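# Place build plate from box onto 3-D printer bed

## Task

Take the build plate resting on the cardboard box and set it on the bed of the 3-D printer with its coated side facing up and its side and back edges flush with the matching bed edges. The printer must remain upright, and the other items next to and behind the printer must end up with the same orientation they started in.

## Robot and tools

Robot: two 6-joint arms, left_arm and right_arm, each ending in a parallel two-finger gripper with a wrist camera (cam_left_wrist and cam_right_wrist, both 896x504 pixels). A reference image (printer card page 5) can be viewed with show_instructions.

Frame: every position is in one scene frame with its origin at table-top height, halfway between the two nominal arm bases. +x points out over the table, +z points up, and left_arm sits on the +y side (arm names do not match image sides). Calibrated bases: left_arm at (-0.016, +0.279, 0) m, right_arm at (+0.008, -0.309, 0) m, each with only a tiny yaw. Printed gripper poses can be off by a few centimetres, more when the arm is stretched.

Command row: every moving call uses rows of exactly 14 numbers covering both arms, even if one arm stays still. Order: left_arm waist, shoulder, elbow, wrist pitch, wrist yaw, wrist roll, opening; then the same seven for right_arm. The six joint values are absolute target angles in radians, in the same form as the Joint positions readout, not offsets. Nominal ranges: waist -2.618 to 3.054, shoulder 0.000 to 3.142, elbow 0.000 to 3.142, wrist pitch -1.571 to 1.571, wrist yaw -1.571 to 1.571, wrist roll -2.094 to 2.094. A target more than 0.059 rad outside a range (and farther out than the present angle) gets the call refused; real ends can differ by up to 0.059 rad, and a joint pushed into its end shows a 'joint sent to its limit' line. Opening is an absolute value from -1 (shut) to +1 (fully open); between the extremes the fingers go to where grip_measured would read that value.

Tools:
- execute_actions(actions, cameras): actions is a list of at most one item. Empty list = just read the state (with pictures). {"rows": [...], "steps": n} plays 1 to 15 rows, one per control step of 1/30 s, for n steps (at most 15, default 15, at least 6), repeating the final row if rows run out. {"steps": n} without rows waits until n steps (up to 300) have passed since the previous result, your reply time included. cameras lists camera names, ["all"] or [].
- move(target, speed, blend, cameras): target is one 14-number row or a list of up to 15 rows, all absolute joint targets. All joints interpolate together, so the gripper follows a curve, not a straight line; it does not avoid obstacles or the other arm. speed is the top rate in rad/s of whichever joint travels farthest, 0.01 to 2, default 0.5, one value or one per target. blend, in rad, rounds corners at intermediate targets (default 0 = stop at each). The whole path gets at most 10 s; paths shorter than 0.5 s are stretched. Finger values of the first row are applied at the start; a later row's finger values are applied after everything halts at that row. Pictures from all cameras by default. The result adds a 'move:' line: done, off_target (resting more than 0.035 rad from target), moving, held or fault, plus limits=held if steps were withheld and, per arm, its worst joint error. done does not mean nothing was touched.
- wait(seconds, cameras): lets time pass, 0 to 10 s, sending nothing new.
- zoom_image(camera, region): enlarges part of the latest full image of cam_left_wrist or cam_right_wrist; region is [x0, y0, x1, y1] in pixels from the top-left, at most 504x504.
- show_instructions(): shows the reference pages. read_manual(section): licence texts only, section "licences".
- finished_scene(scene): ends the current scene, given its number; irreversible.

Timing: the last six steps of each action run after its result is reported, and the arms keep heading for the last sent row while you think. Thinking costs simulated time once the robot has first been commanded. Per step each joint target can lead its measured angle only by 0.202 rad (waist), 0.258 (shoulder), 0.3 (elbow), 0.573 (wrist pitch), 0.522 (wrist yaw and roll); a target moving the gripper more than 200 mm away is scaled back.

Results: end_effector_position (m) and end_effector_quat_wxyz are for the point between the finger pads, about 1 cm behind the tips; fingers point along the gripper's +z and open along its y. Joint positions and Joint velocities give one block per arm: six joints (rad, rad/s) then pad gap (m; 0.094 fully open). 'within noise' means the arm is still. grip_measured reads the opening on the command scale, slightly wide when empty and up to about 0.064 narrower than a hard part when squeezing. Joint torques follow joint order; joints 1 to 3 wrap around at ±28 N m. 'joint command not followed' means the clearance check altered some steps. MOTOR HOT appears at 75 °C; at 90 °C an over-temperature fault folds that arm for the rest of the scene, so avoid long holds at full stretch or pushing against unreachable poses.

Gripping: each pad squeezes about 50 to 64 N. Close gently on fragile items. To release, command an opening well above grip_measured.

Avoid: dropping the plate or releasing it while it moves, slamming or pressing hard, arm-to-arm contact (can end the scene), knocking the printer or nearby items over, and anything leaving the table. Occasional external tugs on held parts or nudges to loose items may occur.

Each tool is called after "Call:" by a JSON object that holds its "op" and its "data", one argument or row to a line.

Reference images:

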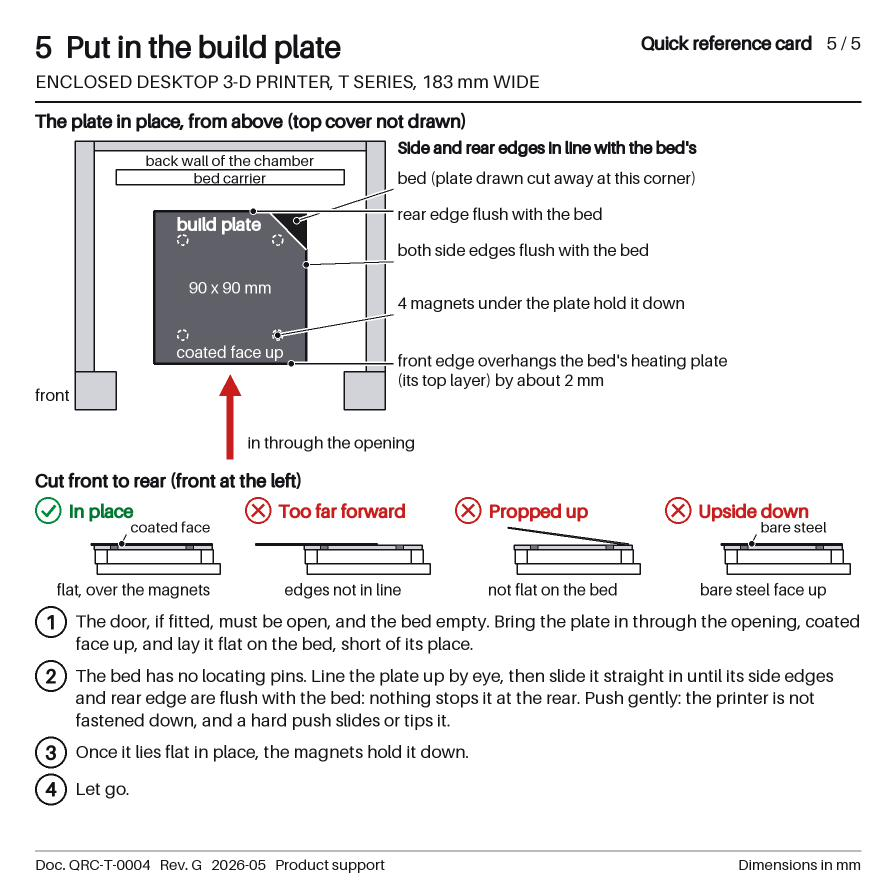

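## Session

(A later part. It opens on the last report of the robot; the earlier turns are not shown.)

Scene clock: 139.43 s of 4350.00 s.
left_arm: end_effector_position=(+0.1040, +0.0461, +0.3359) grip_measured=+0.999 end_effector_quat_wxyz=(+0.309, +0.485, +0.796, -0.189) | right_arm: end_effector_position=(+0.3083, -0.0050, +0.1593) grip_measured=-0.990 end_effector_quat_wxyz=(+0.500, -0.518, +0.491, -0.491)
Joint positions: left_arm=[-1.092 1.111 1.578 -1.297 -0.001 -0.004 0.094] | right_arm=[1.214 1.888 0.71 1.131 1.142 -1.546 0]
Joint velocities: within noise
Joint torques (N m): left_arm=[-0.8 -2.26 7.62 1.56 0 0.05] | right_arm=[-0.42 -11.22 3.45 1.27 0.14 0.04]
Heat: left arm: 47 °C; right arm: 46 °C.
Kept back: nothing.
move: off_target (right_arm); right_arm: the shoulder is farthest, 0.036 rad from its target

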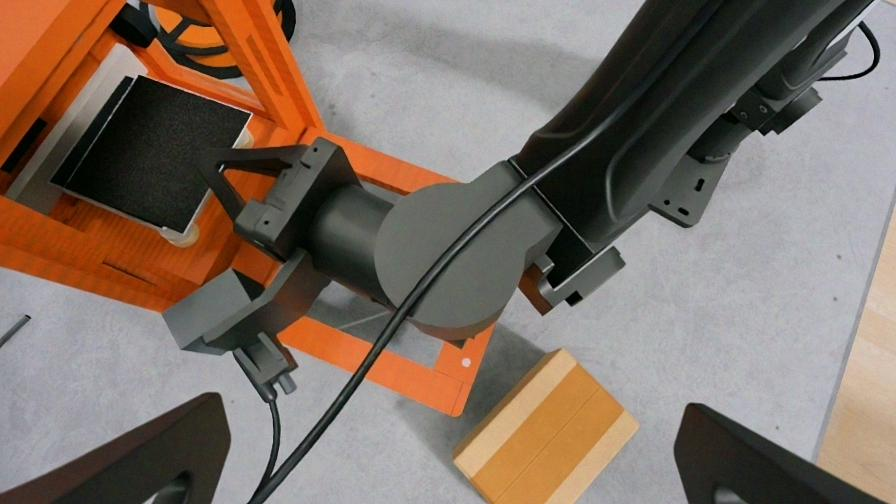

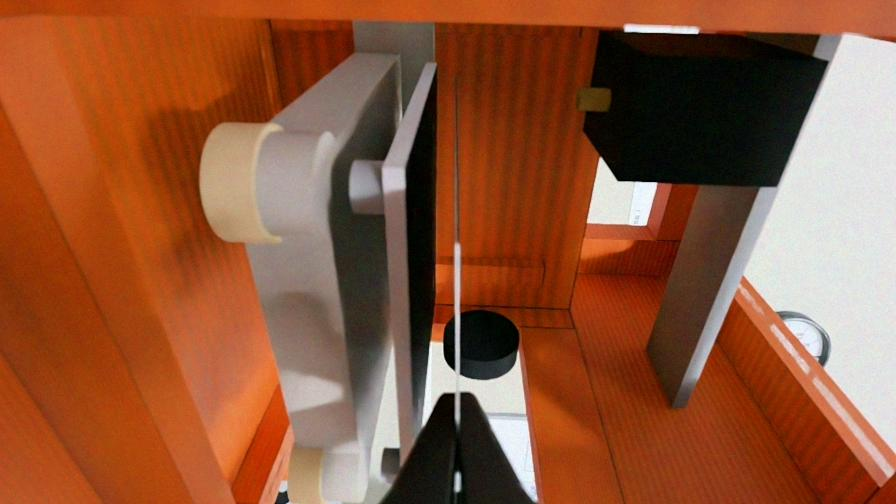

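Call:
{"op": "move", "data": {
  "target": [
    [-1.1,1.1,1.6,-1.3,0,0,1,1.207,1.935,0.698,1.215,1.128,-1.543,-1]
  ],
  "speed": 0.06,
  "cameras": ["cam_left_wrist","cam_right_wrist"]
}}

Call:
{"op": "zoom_image", "data": {
  "camera": "cam_left_wrist",
  "region": [30, 60, 230, 260]
}}

Scene clock: 141.90 s of 4350.00 s.
left_arm: end_effector_position=(+0.1040, +0.0461, +0.3359) grip_measured=+0.999 end_effector_quat_wxyz=(+0.309, +0.485, +0.796, -0.189) | right_arm: end_effector_position=(+0.3096, -0.0034, +0.1517) grip_measured=-0.990 end_effector_quat_wxyz=(+0.504, -0.514, +0.493, -0.488)
Joint positions: left_arm=[-1.092 1.111 1.578 -1.297 -0.001 -0.004 0.094] | right_arm=[1.212 1.928 0.71 1.182 1.139 -1.544 0]
Joint velocities: within noise
Joint torques (N m): left_arm=[-0.8 -2.28 7.62 1.56 0 0.05] | right_arm=[-0.5 -7.27 3.07 1.44 -0.11 0.04]
Heat: left arm: 47 °C; right arm: 46 °C.
Kept back: nothing.
move: done

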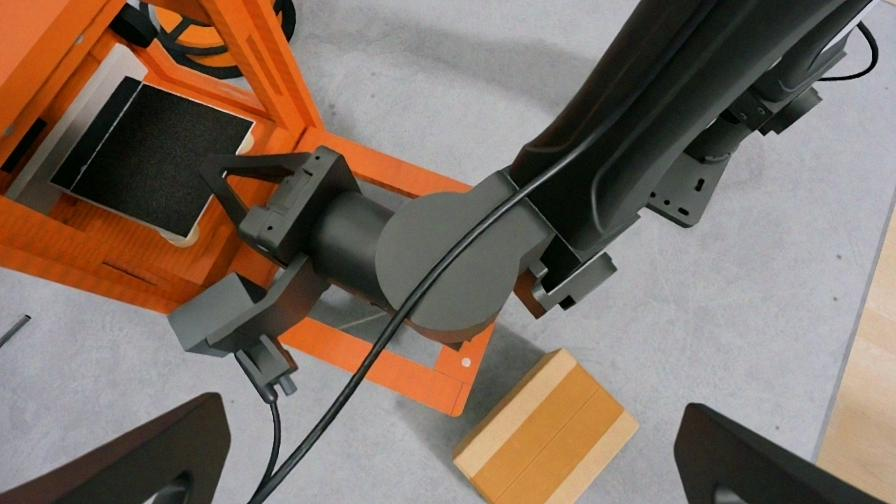

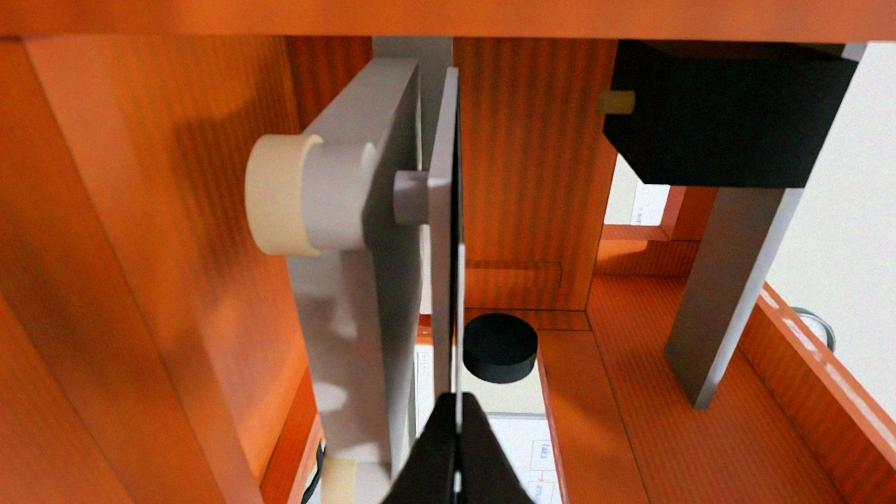

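Scaled by 2.520 from the camera's 896x504 image, which has a finer 1280x720 frame.

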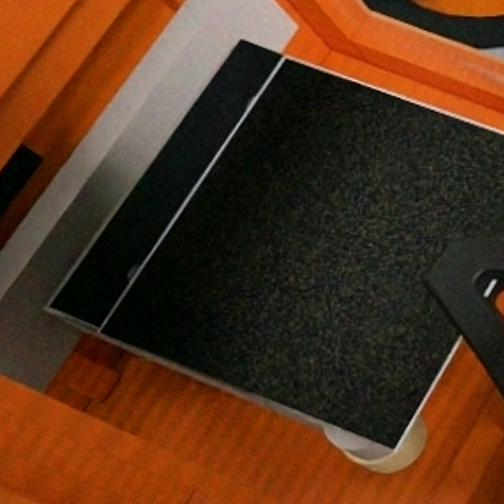

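Call:
{"op": "move", "data": {
  "target": [
    [-1.1,1.1,1.6,-1.3,0,0,1,1.207,1.950,0.694,1.232,1.128,-1.543,-1]
  ],
  "speed": 0.06,
  "cameras": ["cam_left_wrist","cam_right_wrist"]
}}

Call:
{"op": "zoom_image", "data": {
  "camera": "cam_left_wrist",
  "region": [30, 60, 230, 260]
}}

Scene clock: 143.03 s of 4350.00 s.
left_arm: end_effector_position=(+0.1040, +0.0461, +0.3359) grip_measured=+0.999 end_effector_quat_wxyz=(+0.309, +0.485, +0.796, -0.189) | right_arm: end_effector_position=(+0.3094, -0.0035, +0.1496) grip_measured=-0.990 end_effector_quat_wxyz=(+0.508, -0.512, +0.494, -0.486)
Joint positions: left_arm=[-1.092 1.111 1.578 -1.297 -0.001 -0.004 0.094] | right_arm=[1.212 1.939 0.705 1.208 1.137 -1.543 0]
Joint velocities: within noise
Joint torques (N m): left_arm=[-0.8 -2.28 7.62 1.56 0 0.06] | right_arm=[-0.51 -7.04 3.03 1.36 -0.08 0.01]
Heat: left arm: 47 °C; right arm: 46 °C.
Kept back: nothing.
move: done

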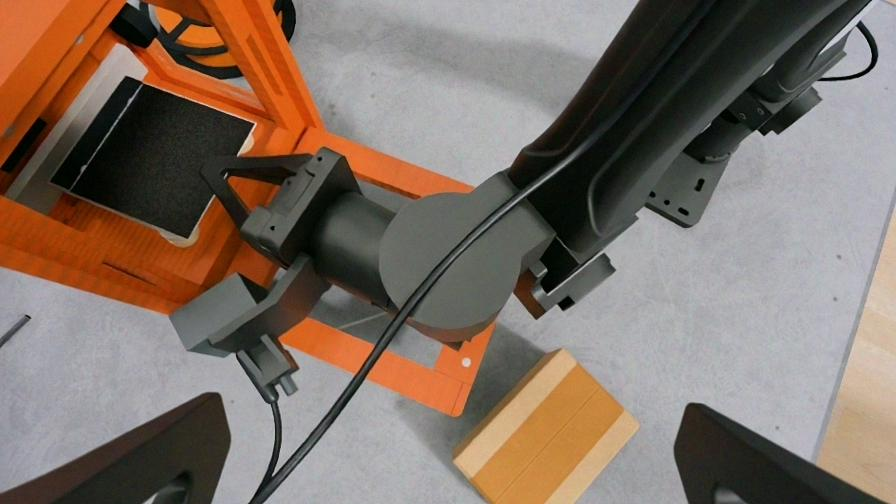

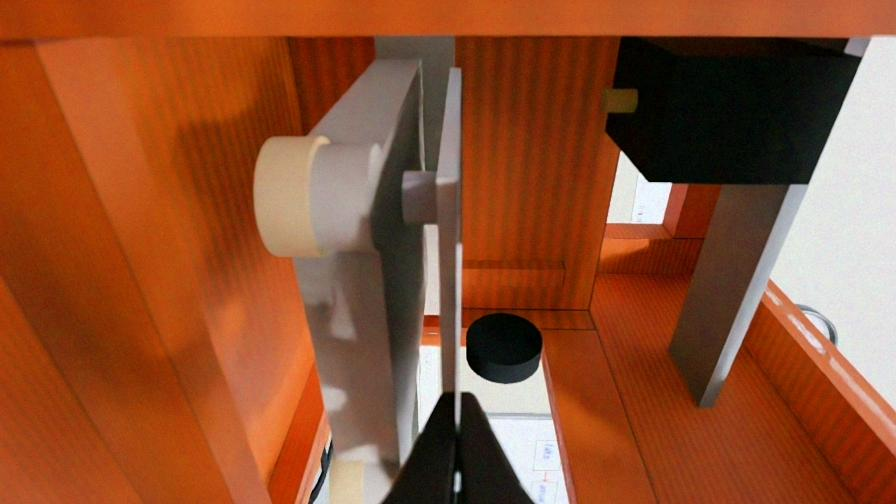

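Scaled by 2.520 from the camera's 896x504 image, which has a finer 1280x720 frame.

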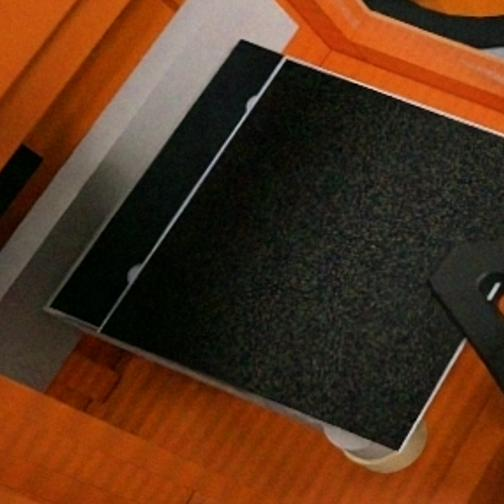

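Call:
{"op": "move", "data": {
  "target": [
    [-1.1,1.1,1.6,-1.3,0,0,1,1.207,1.950,0.694,1.232,1.128,-1.543,-0.75],
    [-1.1,1.1,1.6,-1.3,0,0,1,1.2505,1.950,0.694,1.232,1.178,-1.543,-0.75]
  ],
  "speed": 0.06,
  "cameras": ["cam_left_wrist","cam_right_wrist"]
}}

Call:
{"op": "zoom_image", "data": {
  "camera": "cam_left_wrist",
  "region": [30, 60, 280, 310]
}}

Scene clock: 145.47 s of 4350.00 s.
left_arm: end_effector_position=(+0.1040, +0.0461, +0.3359) grip_measured=+0.999 end_effector_quat_wxyz=(+0.309, +0.485, +0.796, -0.189) | right_arm: end_effector_position=(+0.2992, +0.0012, +0.1497) grip_measured=-0.752 end_effector_quat_wxyz=(+0.509, -0.513, +0.492, -0.486)
Joint positions: left_arm=[-1.092 1.111 1.578 -1.297 -0.001 -0.004 0.094] | right_arm=[1.246 1.94 0.705 1.209 1.167 -1.545 0.012]
Joint velocities: within noise
Joint torques (N m): left_arm=[-0.8 -2.26 7.62 1.56 0 0.05] | right_arm=[0.49 -7.04 3.02 1.34 0.12 0.03]
Heat: left arm: 47 °C; right arm: 46 °C.
Kept back: nothing.
move: done

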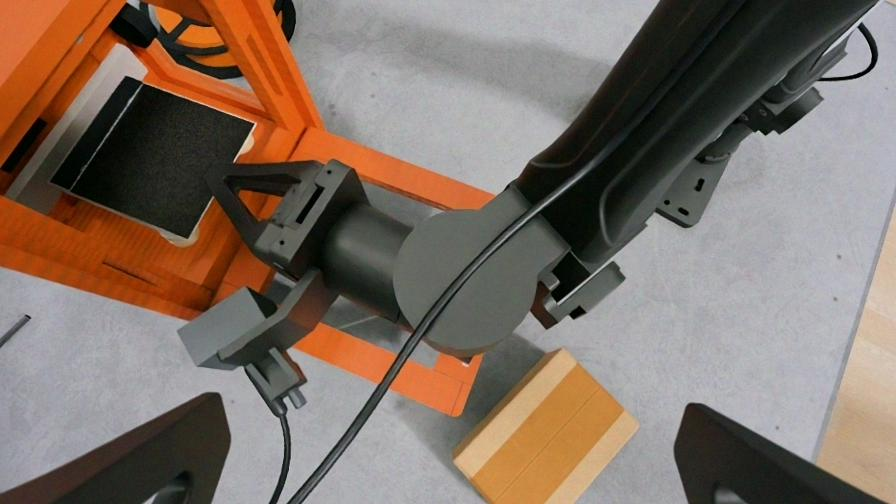

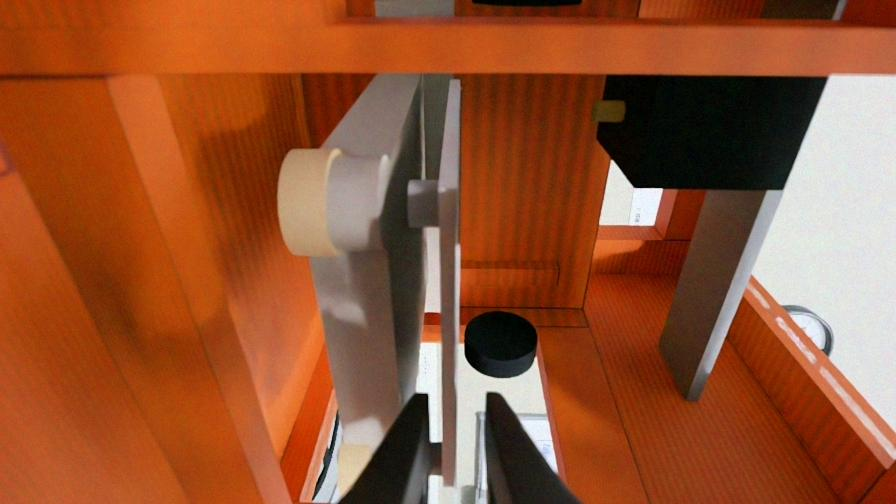

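Scaled by 2.016 from the camera's 896x504 image, which has a finer 1280x720 frame.

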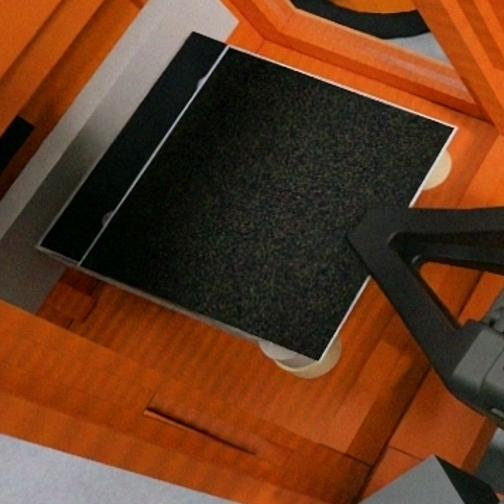

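Call:
{"op": "move", "data": {
  "target": [
    [-1.1,1.1,1.6,-1.3,0,0,1,1.2505,1.950,0.694,1.232,1.178,-1.543,-0.93],
    [-1.1,1.1,1.6,-1.3,0,0,1,1.2505,1.950,0.694,1.232,1.178,-1.543,-1],
    [-1.1,1.1,1.6,-1.3,0,0,1,1.209,1.962,0.758,1.203,1.124,-1.543,-1]
  ],
  "speed": 0.05,
  "cameras": ["cam_left_wrist","cam_right_wrist"]
}}

Call:
{"op": "zoom_image", "data": {
  "camera": "cam_left_wrist",
  "region": [30, 60, 280, 310]
}}

Scene clock: 149.00 s of 4350.00 s.
left_arm: end_effector_position=(+0.1040, +0.0461, +0.3359) grip_measured=+0.999 end_effector_quat_wxyz=(+0.309, +0.485, +0.796, -0.189) | right_arm: end_effector_position=(+0.3043, +0.0012, +0.1496) grip_measured=-0.992 end_effector_quat_wxyz=(+0.508, -0.511, +0.494, -0.487)
Joint positions: left_arm=[-1.092 1.111 1.578 -1.297 -0.001 -0.004 0.094] | right_arm=[1.233 1.948 0.717 1.207 1.159 -1.545 0]
Joint velocities: within noise
Joint torques (N m): left_arm=[-0.8 -2.26 7.62 1.56 0 0.05] | right_arm=[-2.3 -6.82 7.25 1.08 -0.35 0.02]
Heat: left arm: 47 °C; right arm: 46 °C.
Kept back: nothing.
move: off_target (right_arm); right_arm: the elbow is farthest, 0.041 rad from its target

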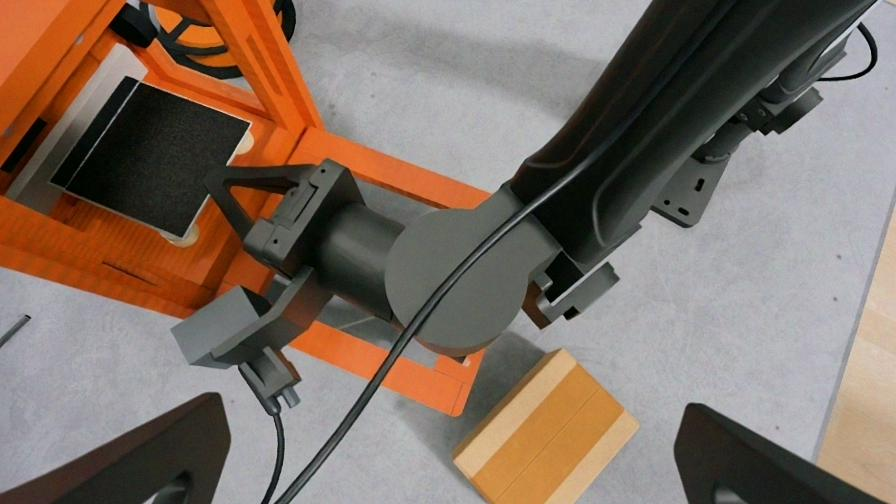

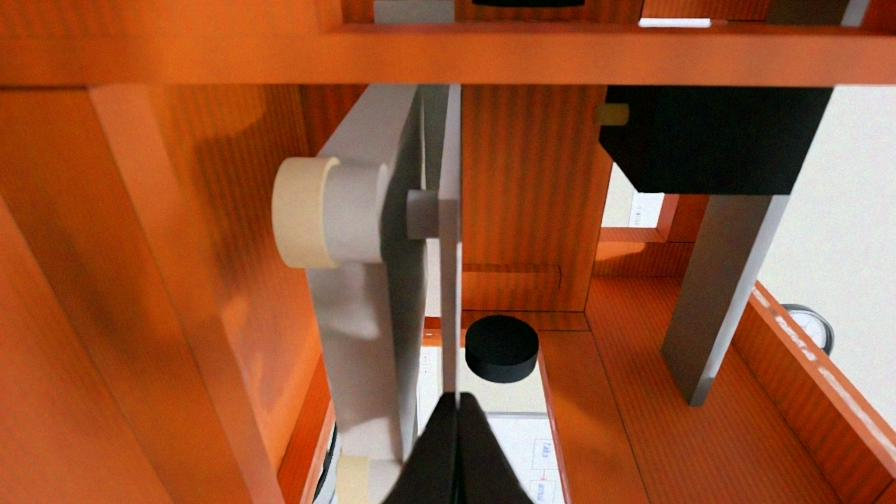

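Scaled by 2.016 from the camera's 896x504 image, which has a finer 1280x720 frame.

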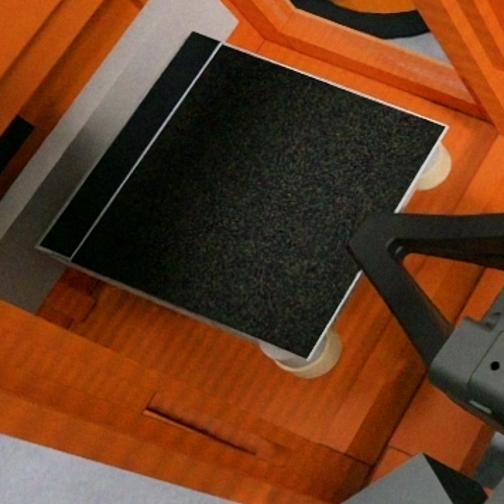

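Call:
{"op": "move", "data": {
  "target": [
    [-1.1,1.1,1.6,-1.3,0,0,1,1.192,1.965,0.768,1.194,1.102,-1.543,-1]
  ],
  "speed": 0.05,
  "cameras": ["cam_left_wrist","cam_right_wrist"]
}}

Call:
{"op": "zoom_image", "data": {
  "camera": "cam_left_wrist",
  "region": [30, 60, 280, 310]
}}

Scene clock: 150.33 s of 4350.00 s.
left_arm: end_effector_position=(+0.1040, +0.0461, +0.3359) grip_measured=+0.999 end_effector_quat_wxyz=(+0.309, +0.485, +0.796, -0.189) | right_arm: end_effector_position=(+0.3102, +0.0024, +0.1498) grip_measured=-0.992 end_effector_quat_wxyz=(+0.509, -0.513, +0.492, -0.486)
Joint positions: left_arm=[-1.092 1.111 1.578 -1.297 -0.001 -0.004 0.094] | right_arm=[1.216 1.951 0.727 1.198 1.136 -1.545 0]
Joint velocities: within noise
Joint torques (N m): left_arm=[-0.8 -2.26 7.64 1.56 -0.01 0.05] | right_arm=[-2.35 -6.94 7.31 1.1 -0.34 0.02]
Heat: left arm: 47 °C; right arm: 46 °C.
Kept back: nothing.
move: off_target (right_arm); right_arm: the elbow is farthest, 0.041 rad from its target

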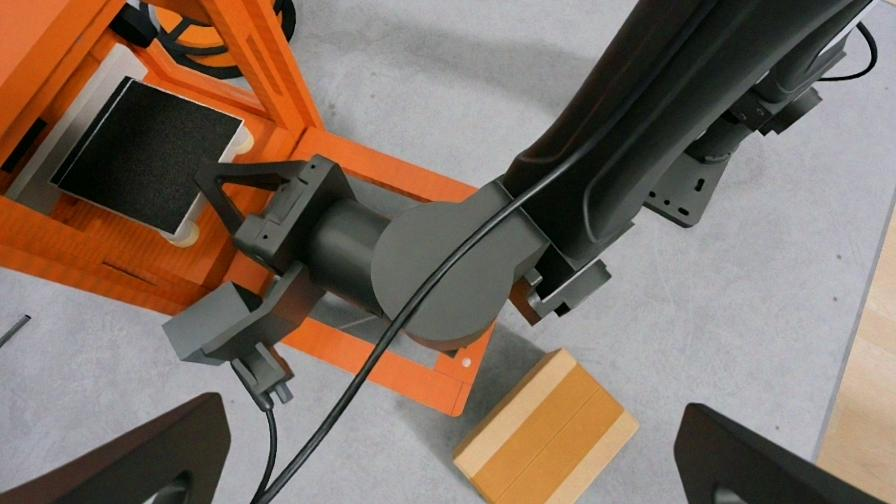

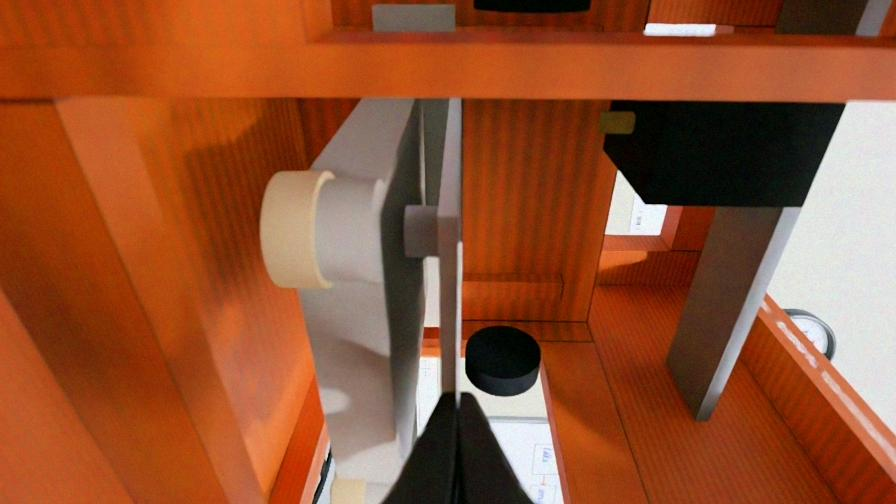

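Scaled by 2.016 from the camera's 896x504 image, which has a finer 1280x720 frame.

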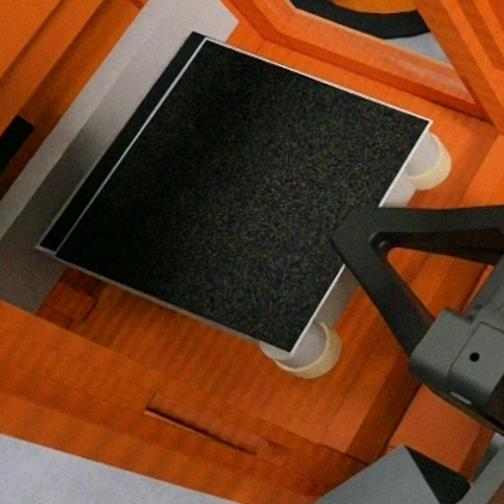

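Call:
{"op": "zoom_image", "data": {
  "camera": "cam_left_wrist",
  "region": [40, 160, 120, 220]
}}

Call:
{"op": "zoom_image", "data": {
  "camera": "cam_left_wrist",
  "region": [140, 200, 220, 260]
}}

Call:
{"op": "zoom_image", "data": {
  "camera": "cam_left_wrist",
  "region": [110, 60, 250, 165]
}}

Scaled by 6.300 from the camera's 896x504 image, which has a finer 1280x720 frame.

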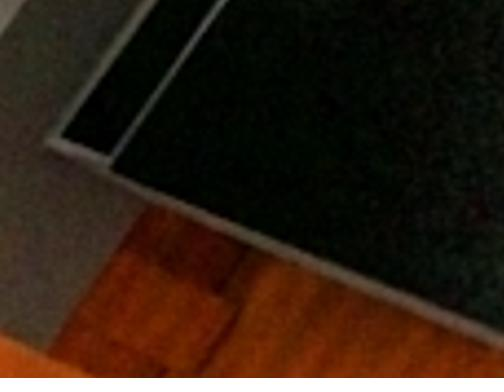

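Scaled by 6.300 from the camera's 896x504 image, which has a finer 1280x720 frame.

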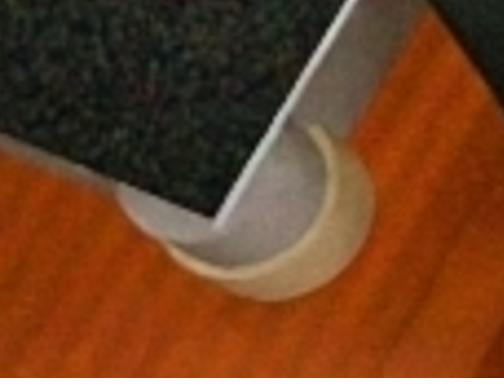

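Scaled by 3.600 from the camera's 896x504 image, which has a finer 1280x720 frame.

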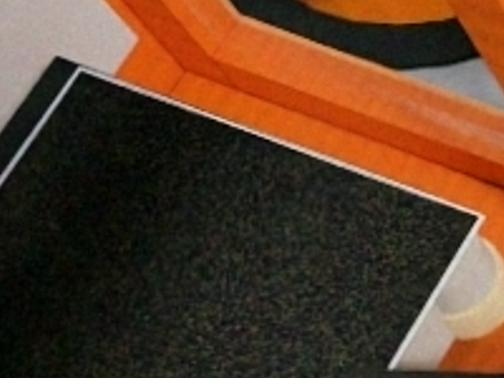

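Call:
{"op": "move", "data": {
  "target": [
    [-1.1,1.1,1.6,-1.3,0,0,1,1.212,1.965,0.760,1.194,1.128,-1.543,-0.85],
    [-1.1,1.1,1.6,-1.3,0,0,1,1.220,1.965,0.757,1.198,1.128,-1.543,-0.74],
    [-1.1,1.1,1.6,-1.3,0,0,1,1.2845,1.899,0.675,1.243,1.2075,-1.543,-0.74]
  ],
  "speed": [0.05,0.05,0.08],
  "cameras": ["cam_left_wrist","cam_right_wrist"]
}}

Call:
{"op": "zoom_image", "data": {
  "camera": "cam_left_wrist",
  "region": [30, 60, 280, 310]
}}

Scene clock: 155.83 s of 4350.00 s.
left_arm: end_effector_position=(+0.1040, +0.0461, +0.3359) grip_measured=+0.999 end_effector_quat_wxyz=(+0.309, +0.485, +0.796, -0.189) | right_arm: end_effector_position=(+0.2875, +0.0017, +0.1485) grip_measured=-0.741 end_effector_quat_wxyz=(+0.509, -0.514, +0.490, -0.485)
Joint positions: left_arm=[-1.092 1.111 1.578 -1.297 -0.001 -0.004 0.094] | right_arm=[1.28 1.934 0.687 1.22 1.196 -1.545 0.012]
Joint velocities: within noise
Joint torques (N m): left_arm=[-0.8 -2.26 7.64 1.56 0 0.05] | right_arm=[0.51 -11.11 2.95 1.32 0.12 0.02]
Heat: left arm: 47 °C; right arm: 46 °C.
Kept back: nothing.
move: done

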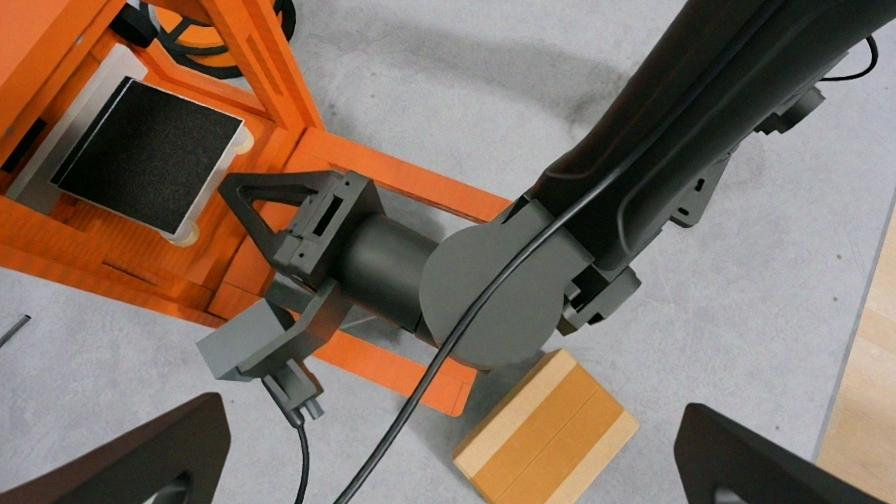

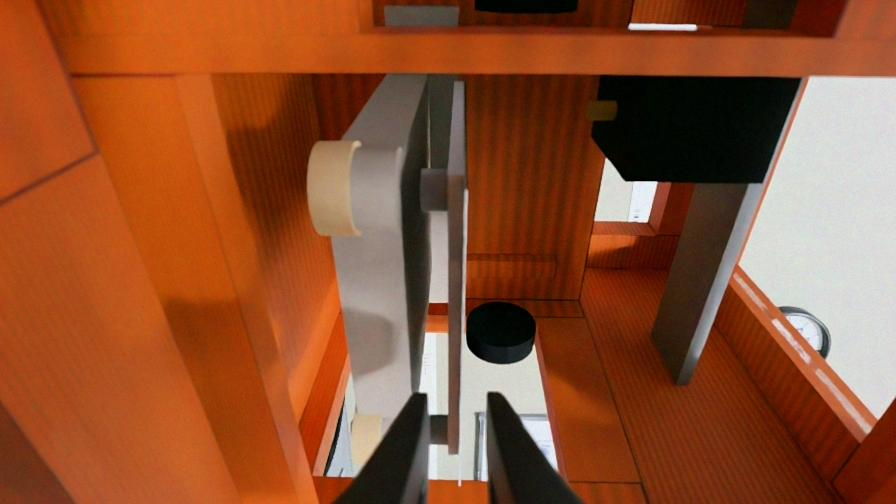

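Scaled by 2.016 from the camera's 896x504 image, which has a finer 1280x720 frame.

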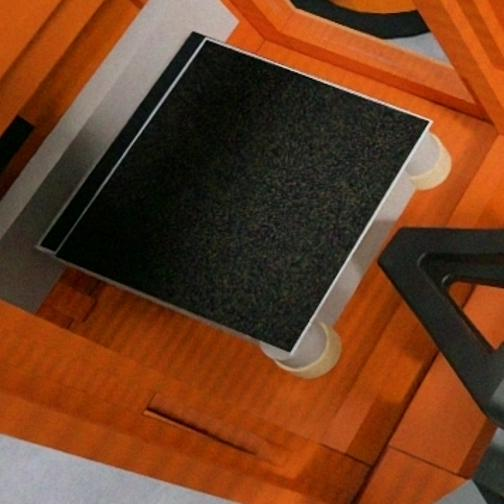

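Call:
{"op": "move", "data": {
  "target": [
    [-1.1,1.1,1.6,-1.3,0,0,1,1.2845,1.899,0.675,1.243,1.2075,-1.543,-1],
    [-1.1,1.1,1.6,-1.3,0,0,1,1.243,1.955,0.742,1.204,1.156,-1.543,-1]
  ],
  "speed": [0.08,0.08],
  "cameras": ["cam_left_wrist","cam_right_wrist"]
}}

Call:
{"op": "zoom_image", "data": {
  "camera": "cam_left_wrist",
  "region": [30, 60, 280, 310]
}}

Call:
{"op": "zoom_image", "data": {
  "camera": "cam_right_wrist",
  "region": [380, 350, 540, 504]
}}

Scene clock: 158.23 s of 4350.00 s.
left_arm: end_effector_position=(+0.1040, +0.0461, +0.3359) grip_measured=+0.999 end_effector_quat_wxyz=(+0.309, +0.485, +0.796, -0.189) | right_arm: end_effector_position=(+0.2993, +0.0036, +0.1495) grip_measured=-0.992 end_effector_quat_wxyz=(+0.509, -0.514, +0.491, -0.486)
Joint positions: left_arm=[-1.092 1.111 1.578 -1.297 -0.001 -0.004 0.094] | right_arm=[1.248 1.944 0.713 1.203 1.166 -1.545 0]
Joint velocities: within noise
Joint torques (N m): left_arm=[-0.8 -2.26 7.62 1.56 0 0.05] | right_arm=[-0.46 -7.04 6.26 1.13 -0.1 0.04]
Heat: left arm: 47 °C; right arm: 46 °C.
Kept back: nothing.
move: done

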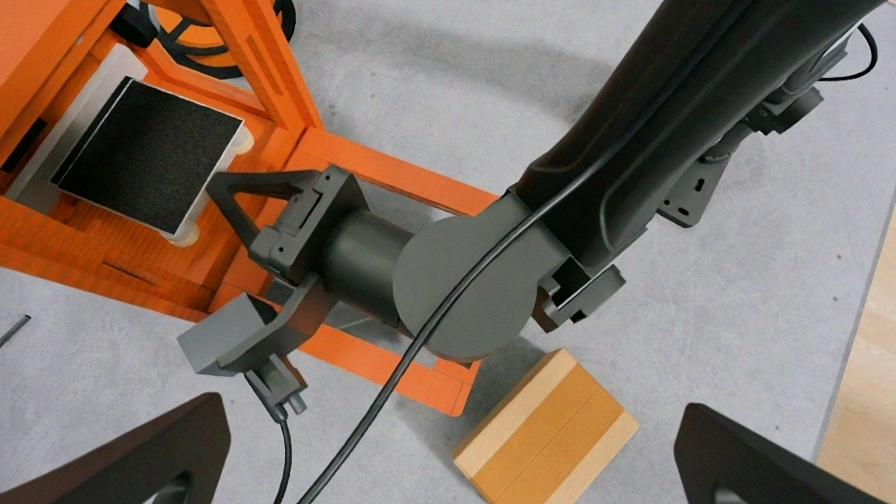

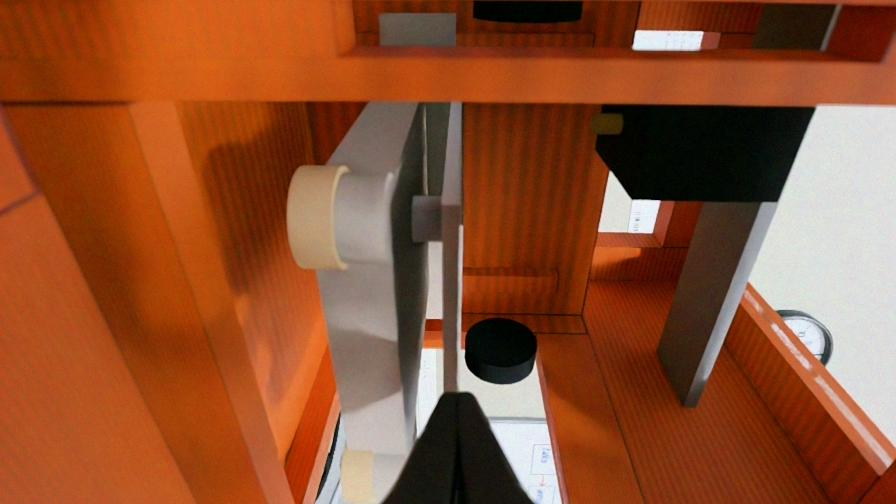

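Scaled by 2.016 from the camera's 896x504 image, which has a finer 1280x720 frame.

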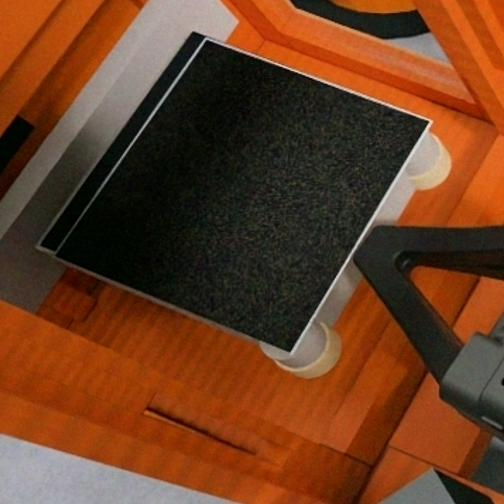

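Scaled by 3.150 from the camera's 896x504 image, which has a finer 1280x720 frame.

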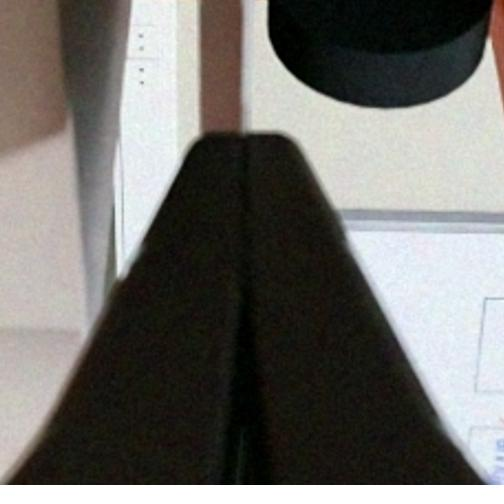

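Call:
{"op": "move", "data": {
  "target": [
    [-1.1,1.1,1.6,-1.3,0,0,1,1.218,1.965,0.760,1.196,1.131,-1.543,-1]
  ],
  "speed": 0.05,
  "cameras": ["cam_left_wrist","cam_right_wrist"]
}}

Call:
{"op": "zoom_image", "data": {
  "camera": "cam_left_wrist",
  "region": [30, 60, 280, 310]
}}

Scene clock: 159.60 s of 4350.00 s.
left_arm: end_effector_position=(+0.1040, +0.0461, +0.3359) grip_measured=+0.999 end_effector_quat_wxyz=(+0.309, +0.485, +0.796, -0.189) | right_arm: end_effector_position=(+0.3044, +0.0036, +0.1498) grip_measured=-0.992 end_effector_quat_wxyz=(+0.508, -0.514, +0.492, -0.486)
Joint positions: left_arm=[-1.092 1.111 1.578 -1.297 -0.001 -0.004 0.094] | right_arm=[1.234 1.949 0.723 1.197 1.155 -1.545 0]
Joint velocities: within noise
Joint torques (N m): left_arm=[-0.81 -2.28 7.62 1.56 -0.01 0.05] | right_arm=[-1.57 -6.61 6.99 1.12 -0.22 0.04]
Heat: left arm: 47 °C; right arm: 46 °C.
Kept back: nothing.
move: off_target (right_arm); right_arm: the elbow is farthest, 0.037 rad from its target

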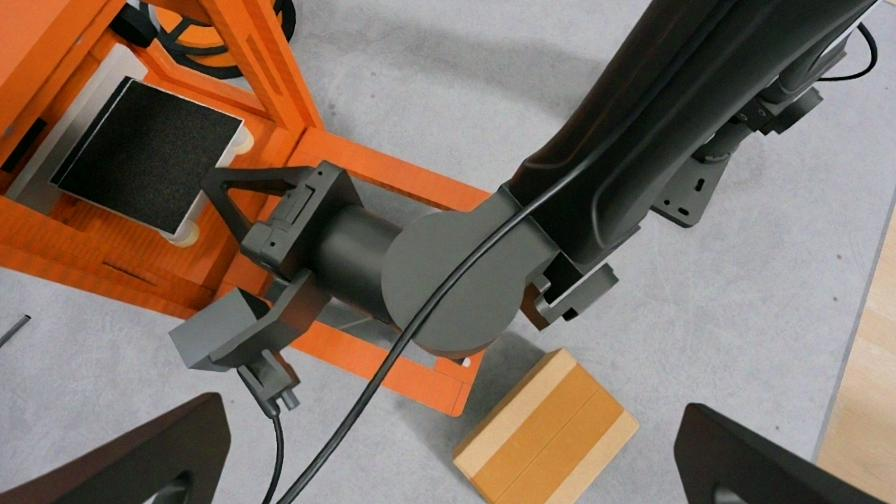

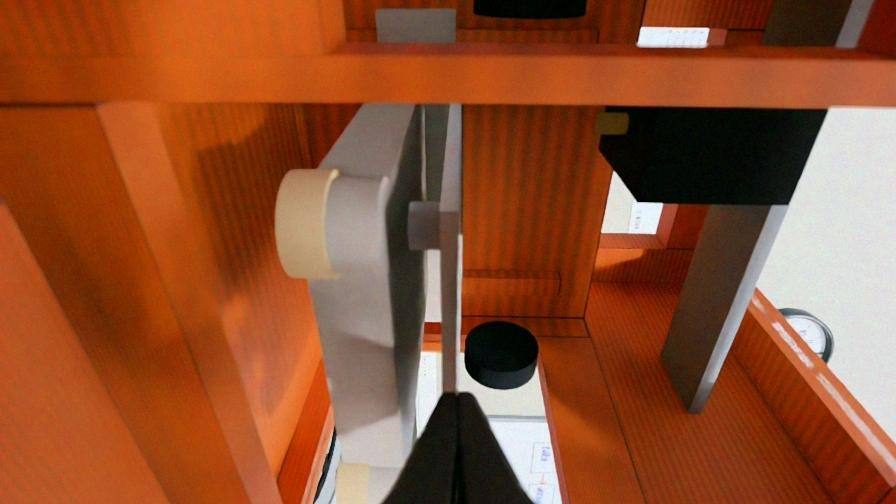

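Scaled by 2.016 from the camera's 896x504 image, which has a finer 1280x720 frame.

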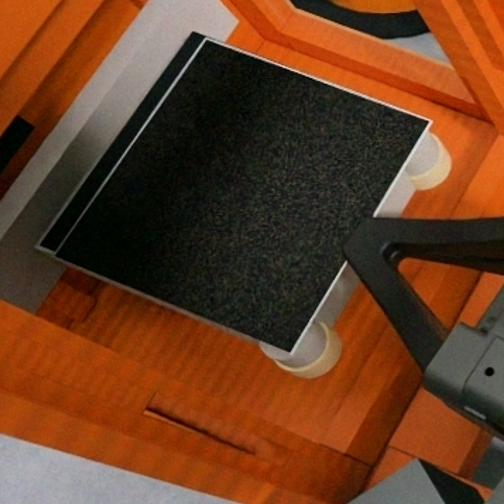

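Call:
{"op": "move", "data": {
  "target": [
    [-1.1,1.1,1.6,-1.3,0,0,1,1.207,1.969,0.768,1.192,1.120,-1.543,-1]
  ],
  "speed": 0.03,
  "cameras": ["cam_left_wrist","cam_right_wrist"]
}}

Call:
{"op": "zoom_image", "data": {
  "camera": "cam_left_wrist",
  "region": [30, 60, 280, 310]
}}

Scene clock: 161.13 s of 4350.00 s.
left_arm: end_effector_position=(+0.1040, +0.0461, +0.3359) grip_measured=+0.999 end_effector_quat_wxyz=(+0.309, +0.485, +0.796, -0.189) | right_arm: end_effector_position=(+0.3058, +0.0039, +0.1495) grip_measured=-0.992 end_effector_quat_wxyz=(+0.507, -0.513, +0.492, -0.487)
Joint positions: left_arm=[-1.092 1.111 1.578 -1.297 -0.001 -0.004 0.094] | right_arm=[1.231 1.953 0.728 1.197 1.154 -1.545 0]
Joint velocities: within noise
Joint torques (N m): left_arm=[-0.8 -2.28 7.64 1.56 0 0.05] | right_arm=[-2.33 -6.68 7.2 1.08 -0.35 0.03]
Heat: left arm: 47 °C; right arm: 46 °C.
Kept back: nothing.
move: off_target (right_arm); right_arm: the elbow is farthest, 0.040 rad from its target

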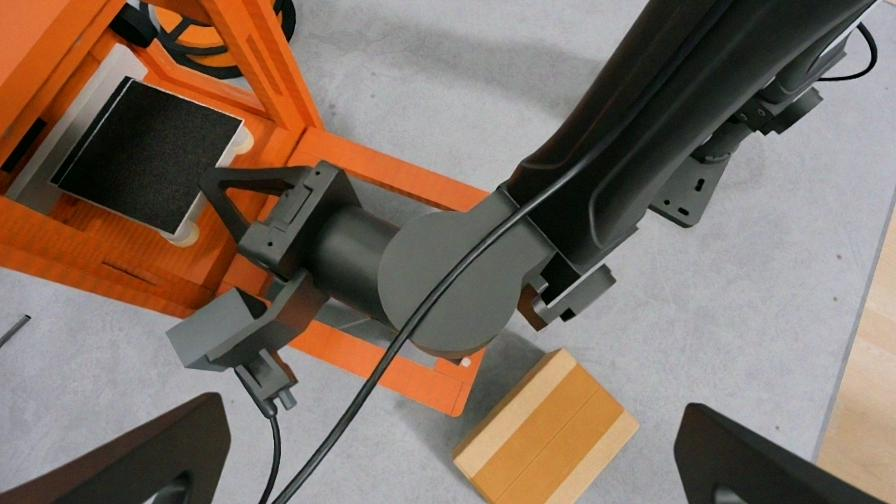

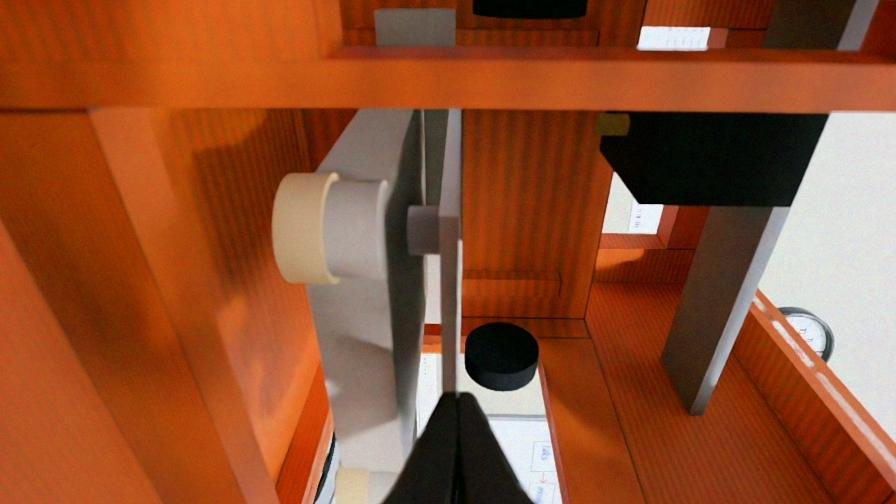

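Scaled by 2.016 from the camera's 896x504 image, which has a finer 1280x720 frame.

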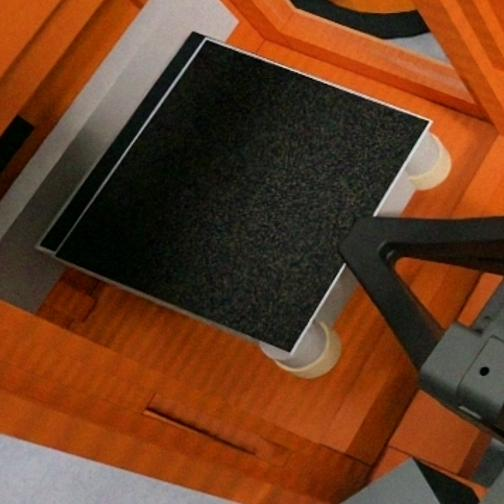

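Call:
{"op": "move", "data": {
  "target": [
    [-1.1,1.1,1.6,-1.3,0,0,1,1.198,1.973,0.775,1.189,1.111,-1.543,-1]
  ],
  "speed": 0.03,
  "cameras": ["cam_left_wrist","cam_right_wrist"]
}}

Call:
{"op": "zoom_image", "data": {
  "camera": "cam_left_wrist",
  "region": [30, 60, 280, 310]
}}

Scene clock: 162.23 s of 4350.00 s.
left_arm: end_effector_position=(+0.1040, +0.0461, +0.3359) grip_measured=+0.999 end_effector_quat_wxyz=(+0.309, +0.485, +0.796, -0.189) | right_arm: end_effector_position=(+0.3089, +0.0050, +0.1498) grip_measured=-0.992 end_effector_quat_wxyz=(+0.509, -0.513, +0.492, -0.486)
Joint positions: left_arm=[-1.092 1.111 1.578 -1.297 -0.001 -0.004 0.094] | right_arm=[1.223 1.958 0.736 1.197 1.144 -1.545 0]
Joint velocities: within noise
Joint torques (N m): left_arm=[-0.8 -2.26 7.62 1.56 0 0.05] | right_arm=[-2.4 -6.83 7.16 1.07 -0.33 0.04]
Heat: left arm: 47 °C; right arm: 46 °C.
Kept back: nothing.
move: off_target (right_arm); right_arm: the elbow is farthest, 0.039 rad from its target

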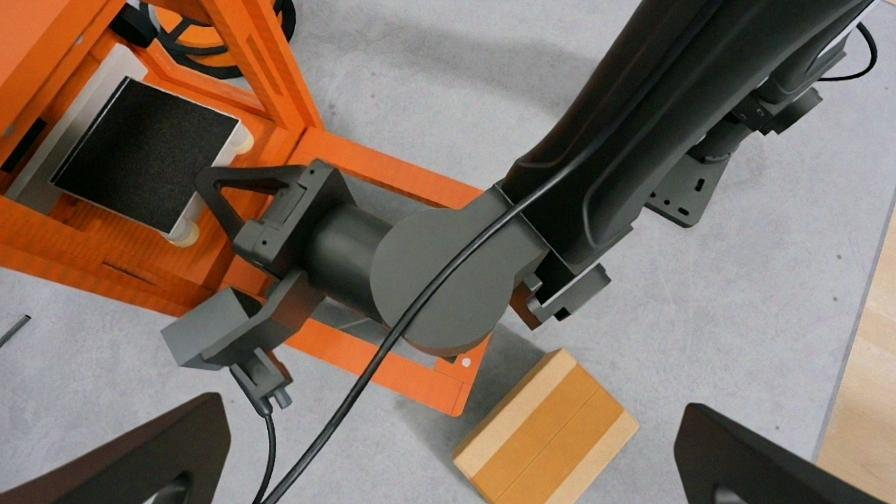

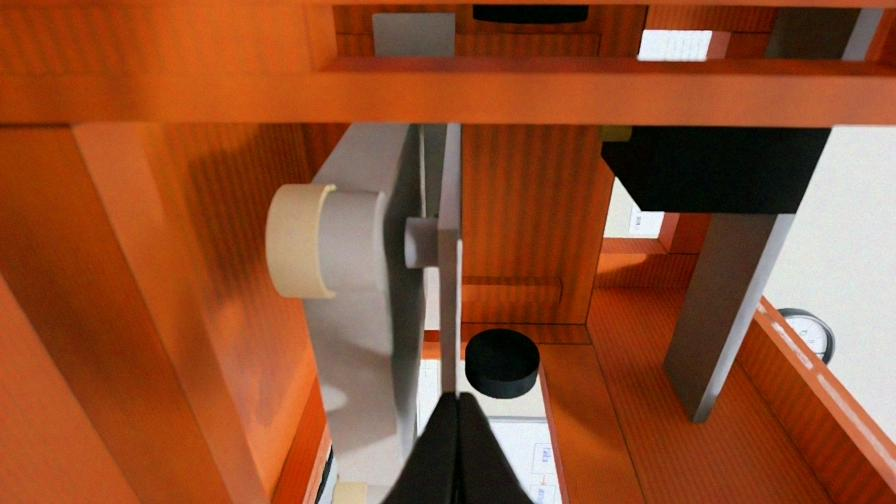

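Scaled by 2.016 from the camera's 896x504 image, which has a finer 1280x720 frame.

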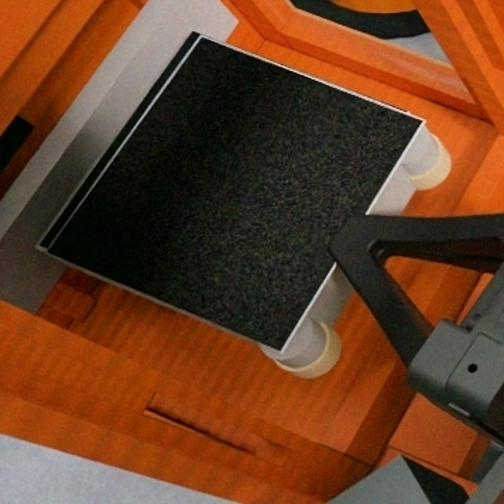

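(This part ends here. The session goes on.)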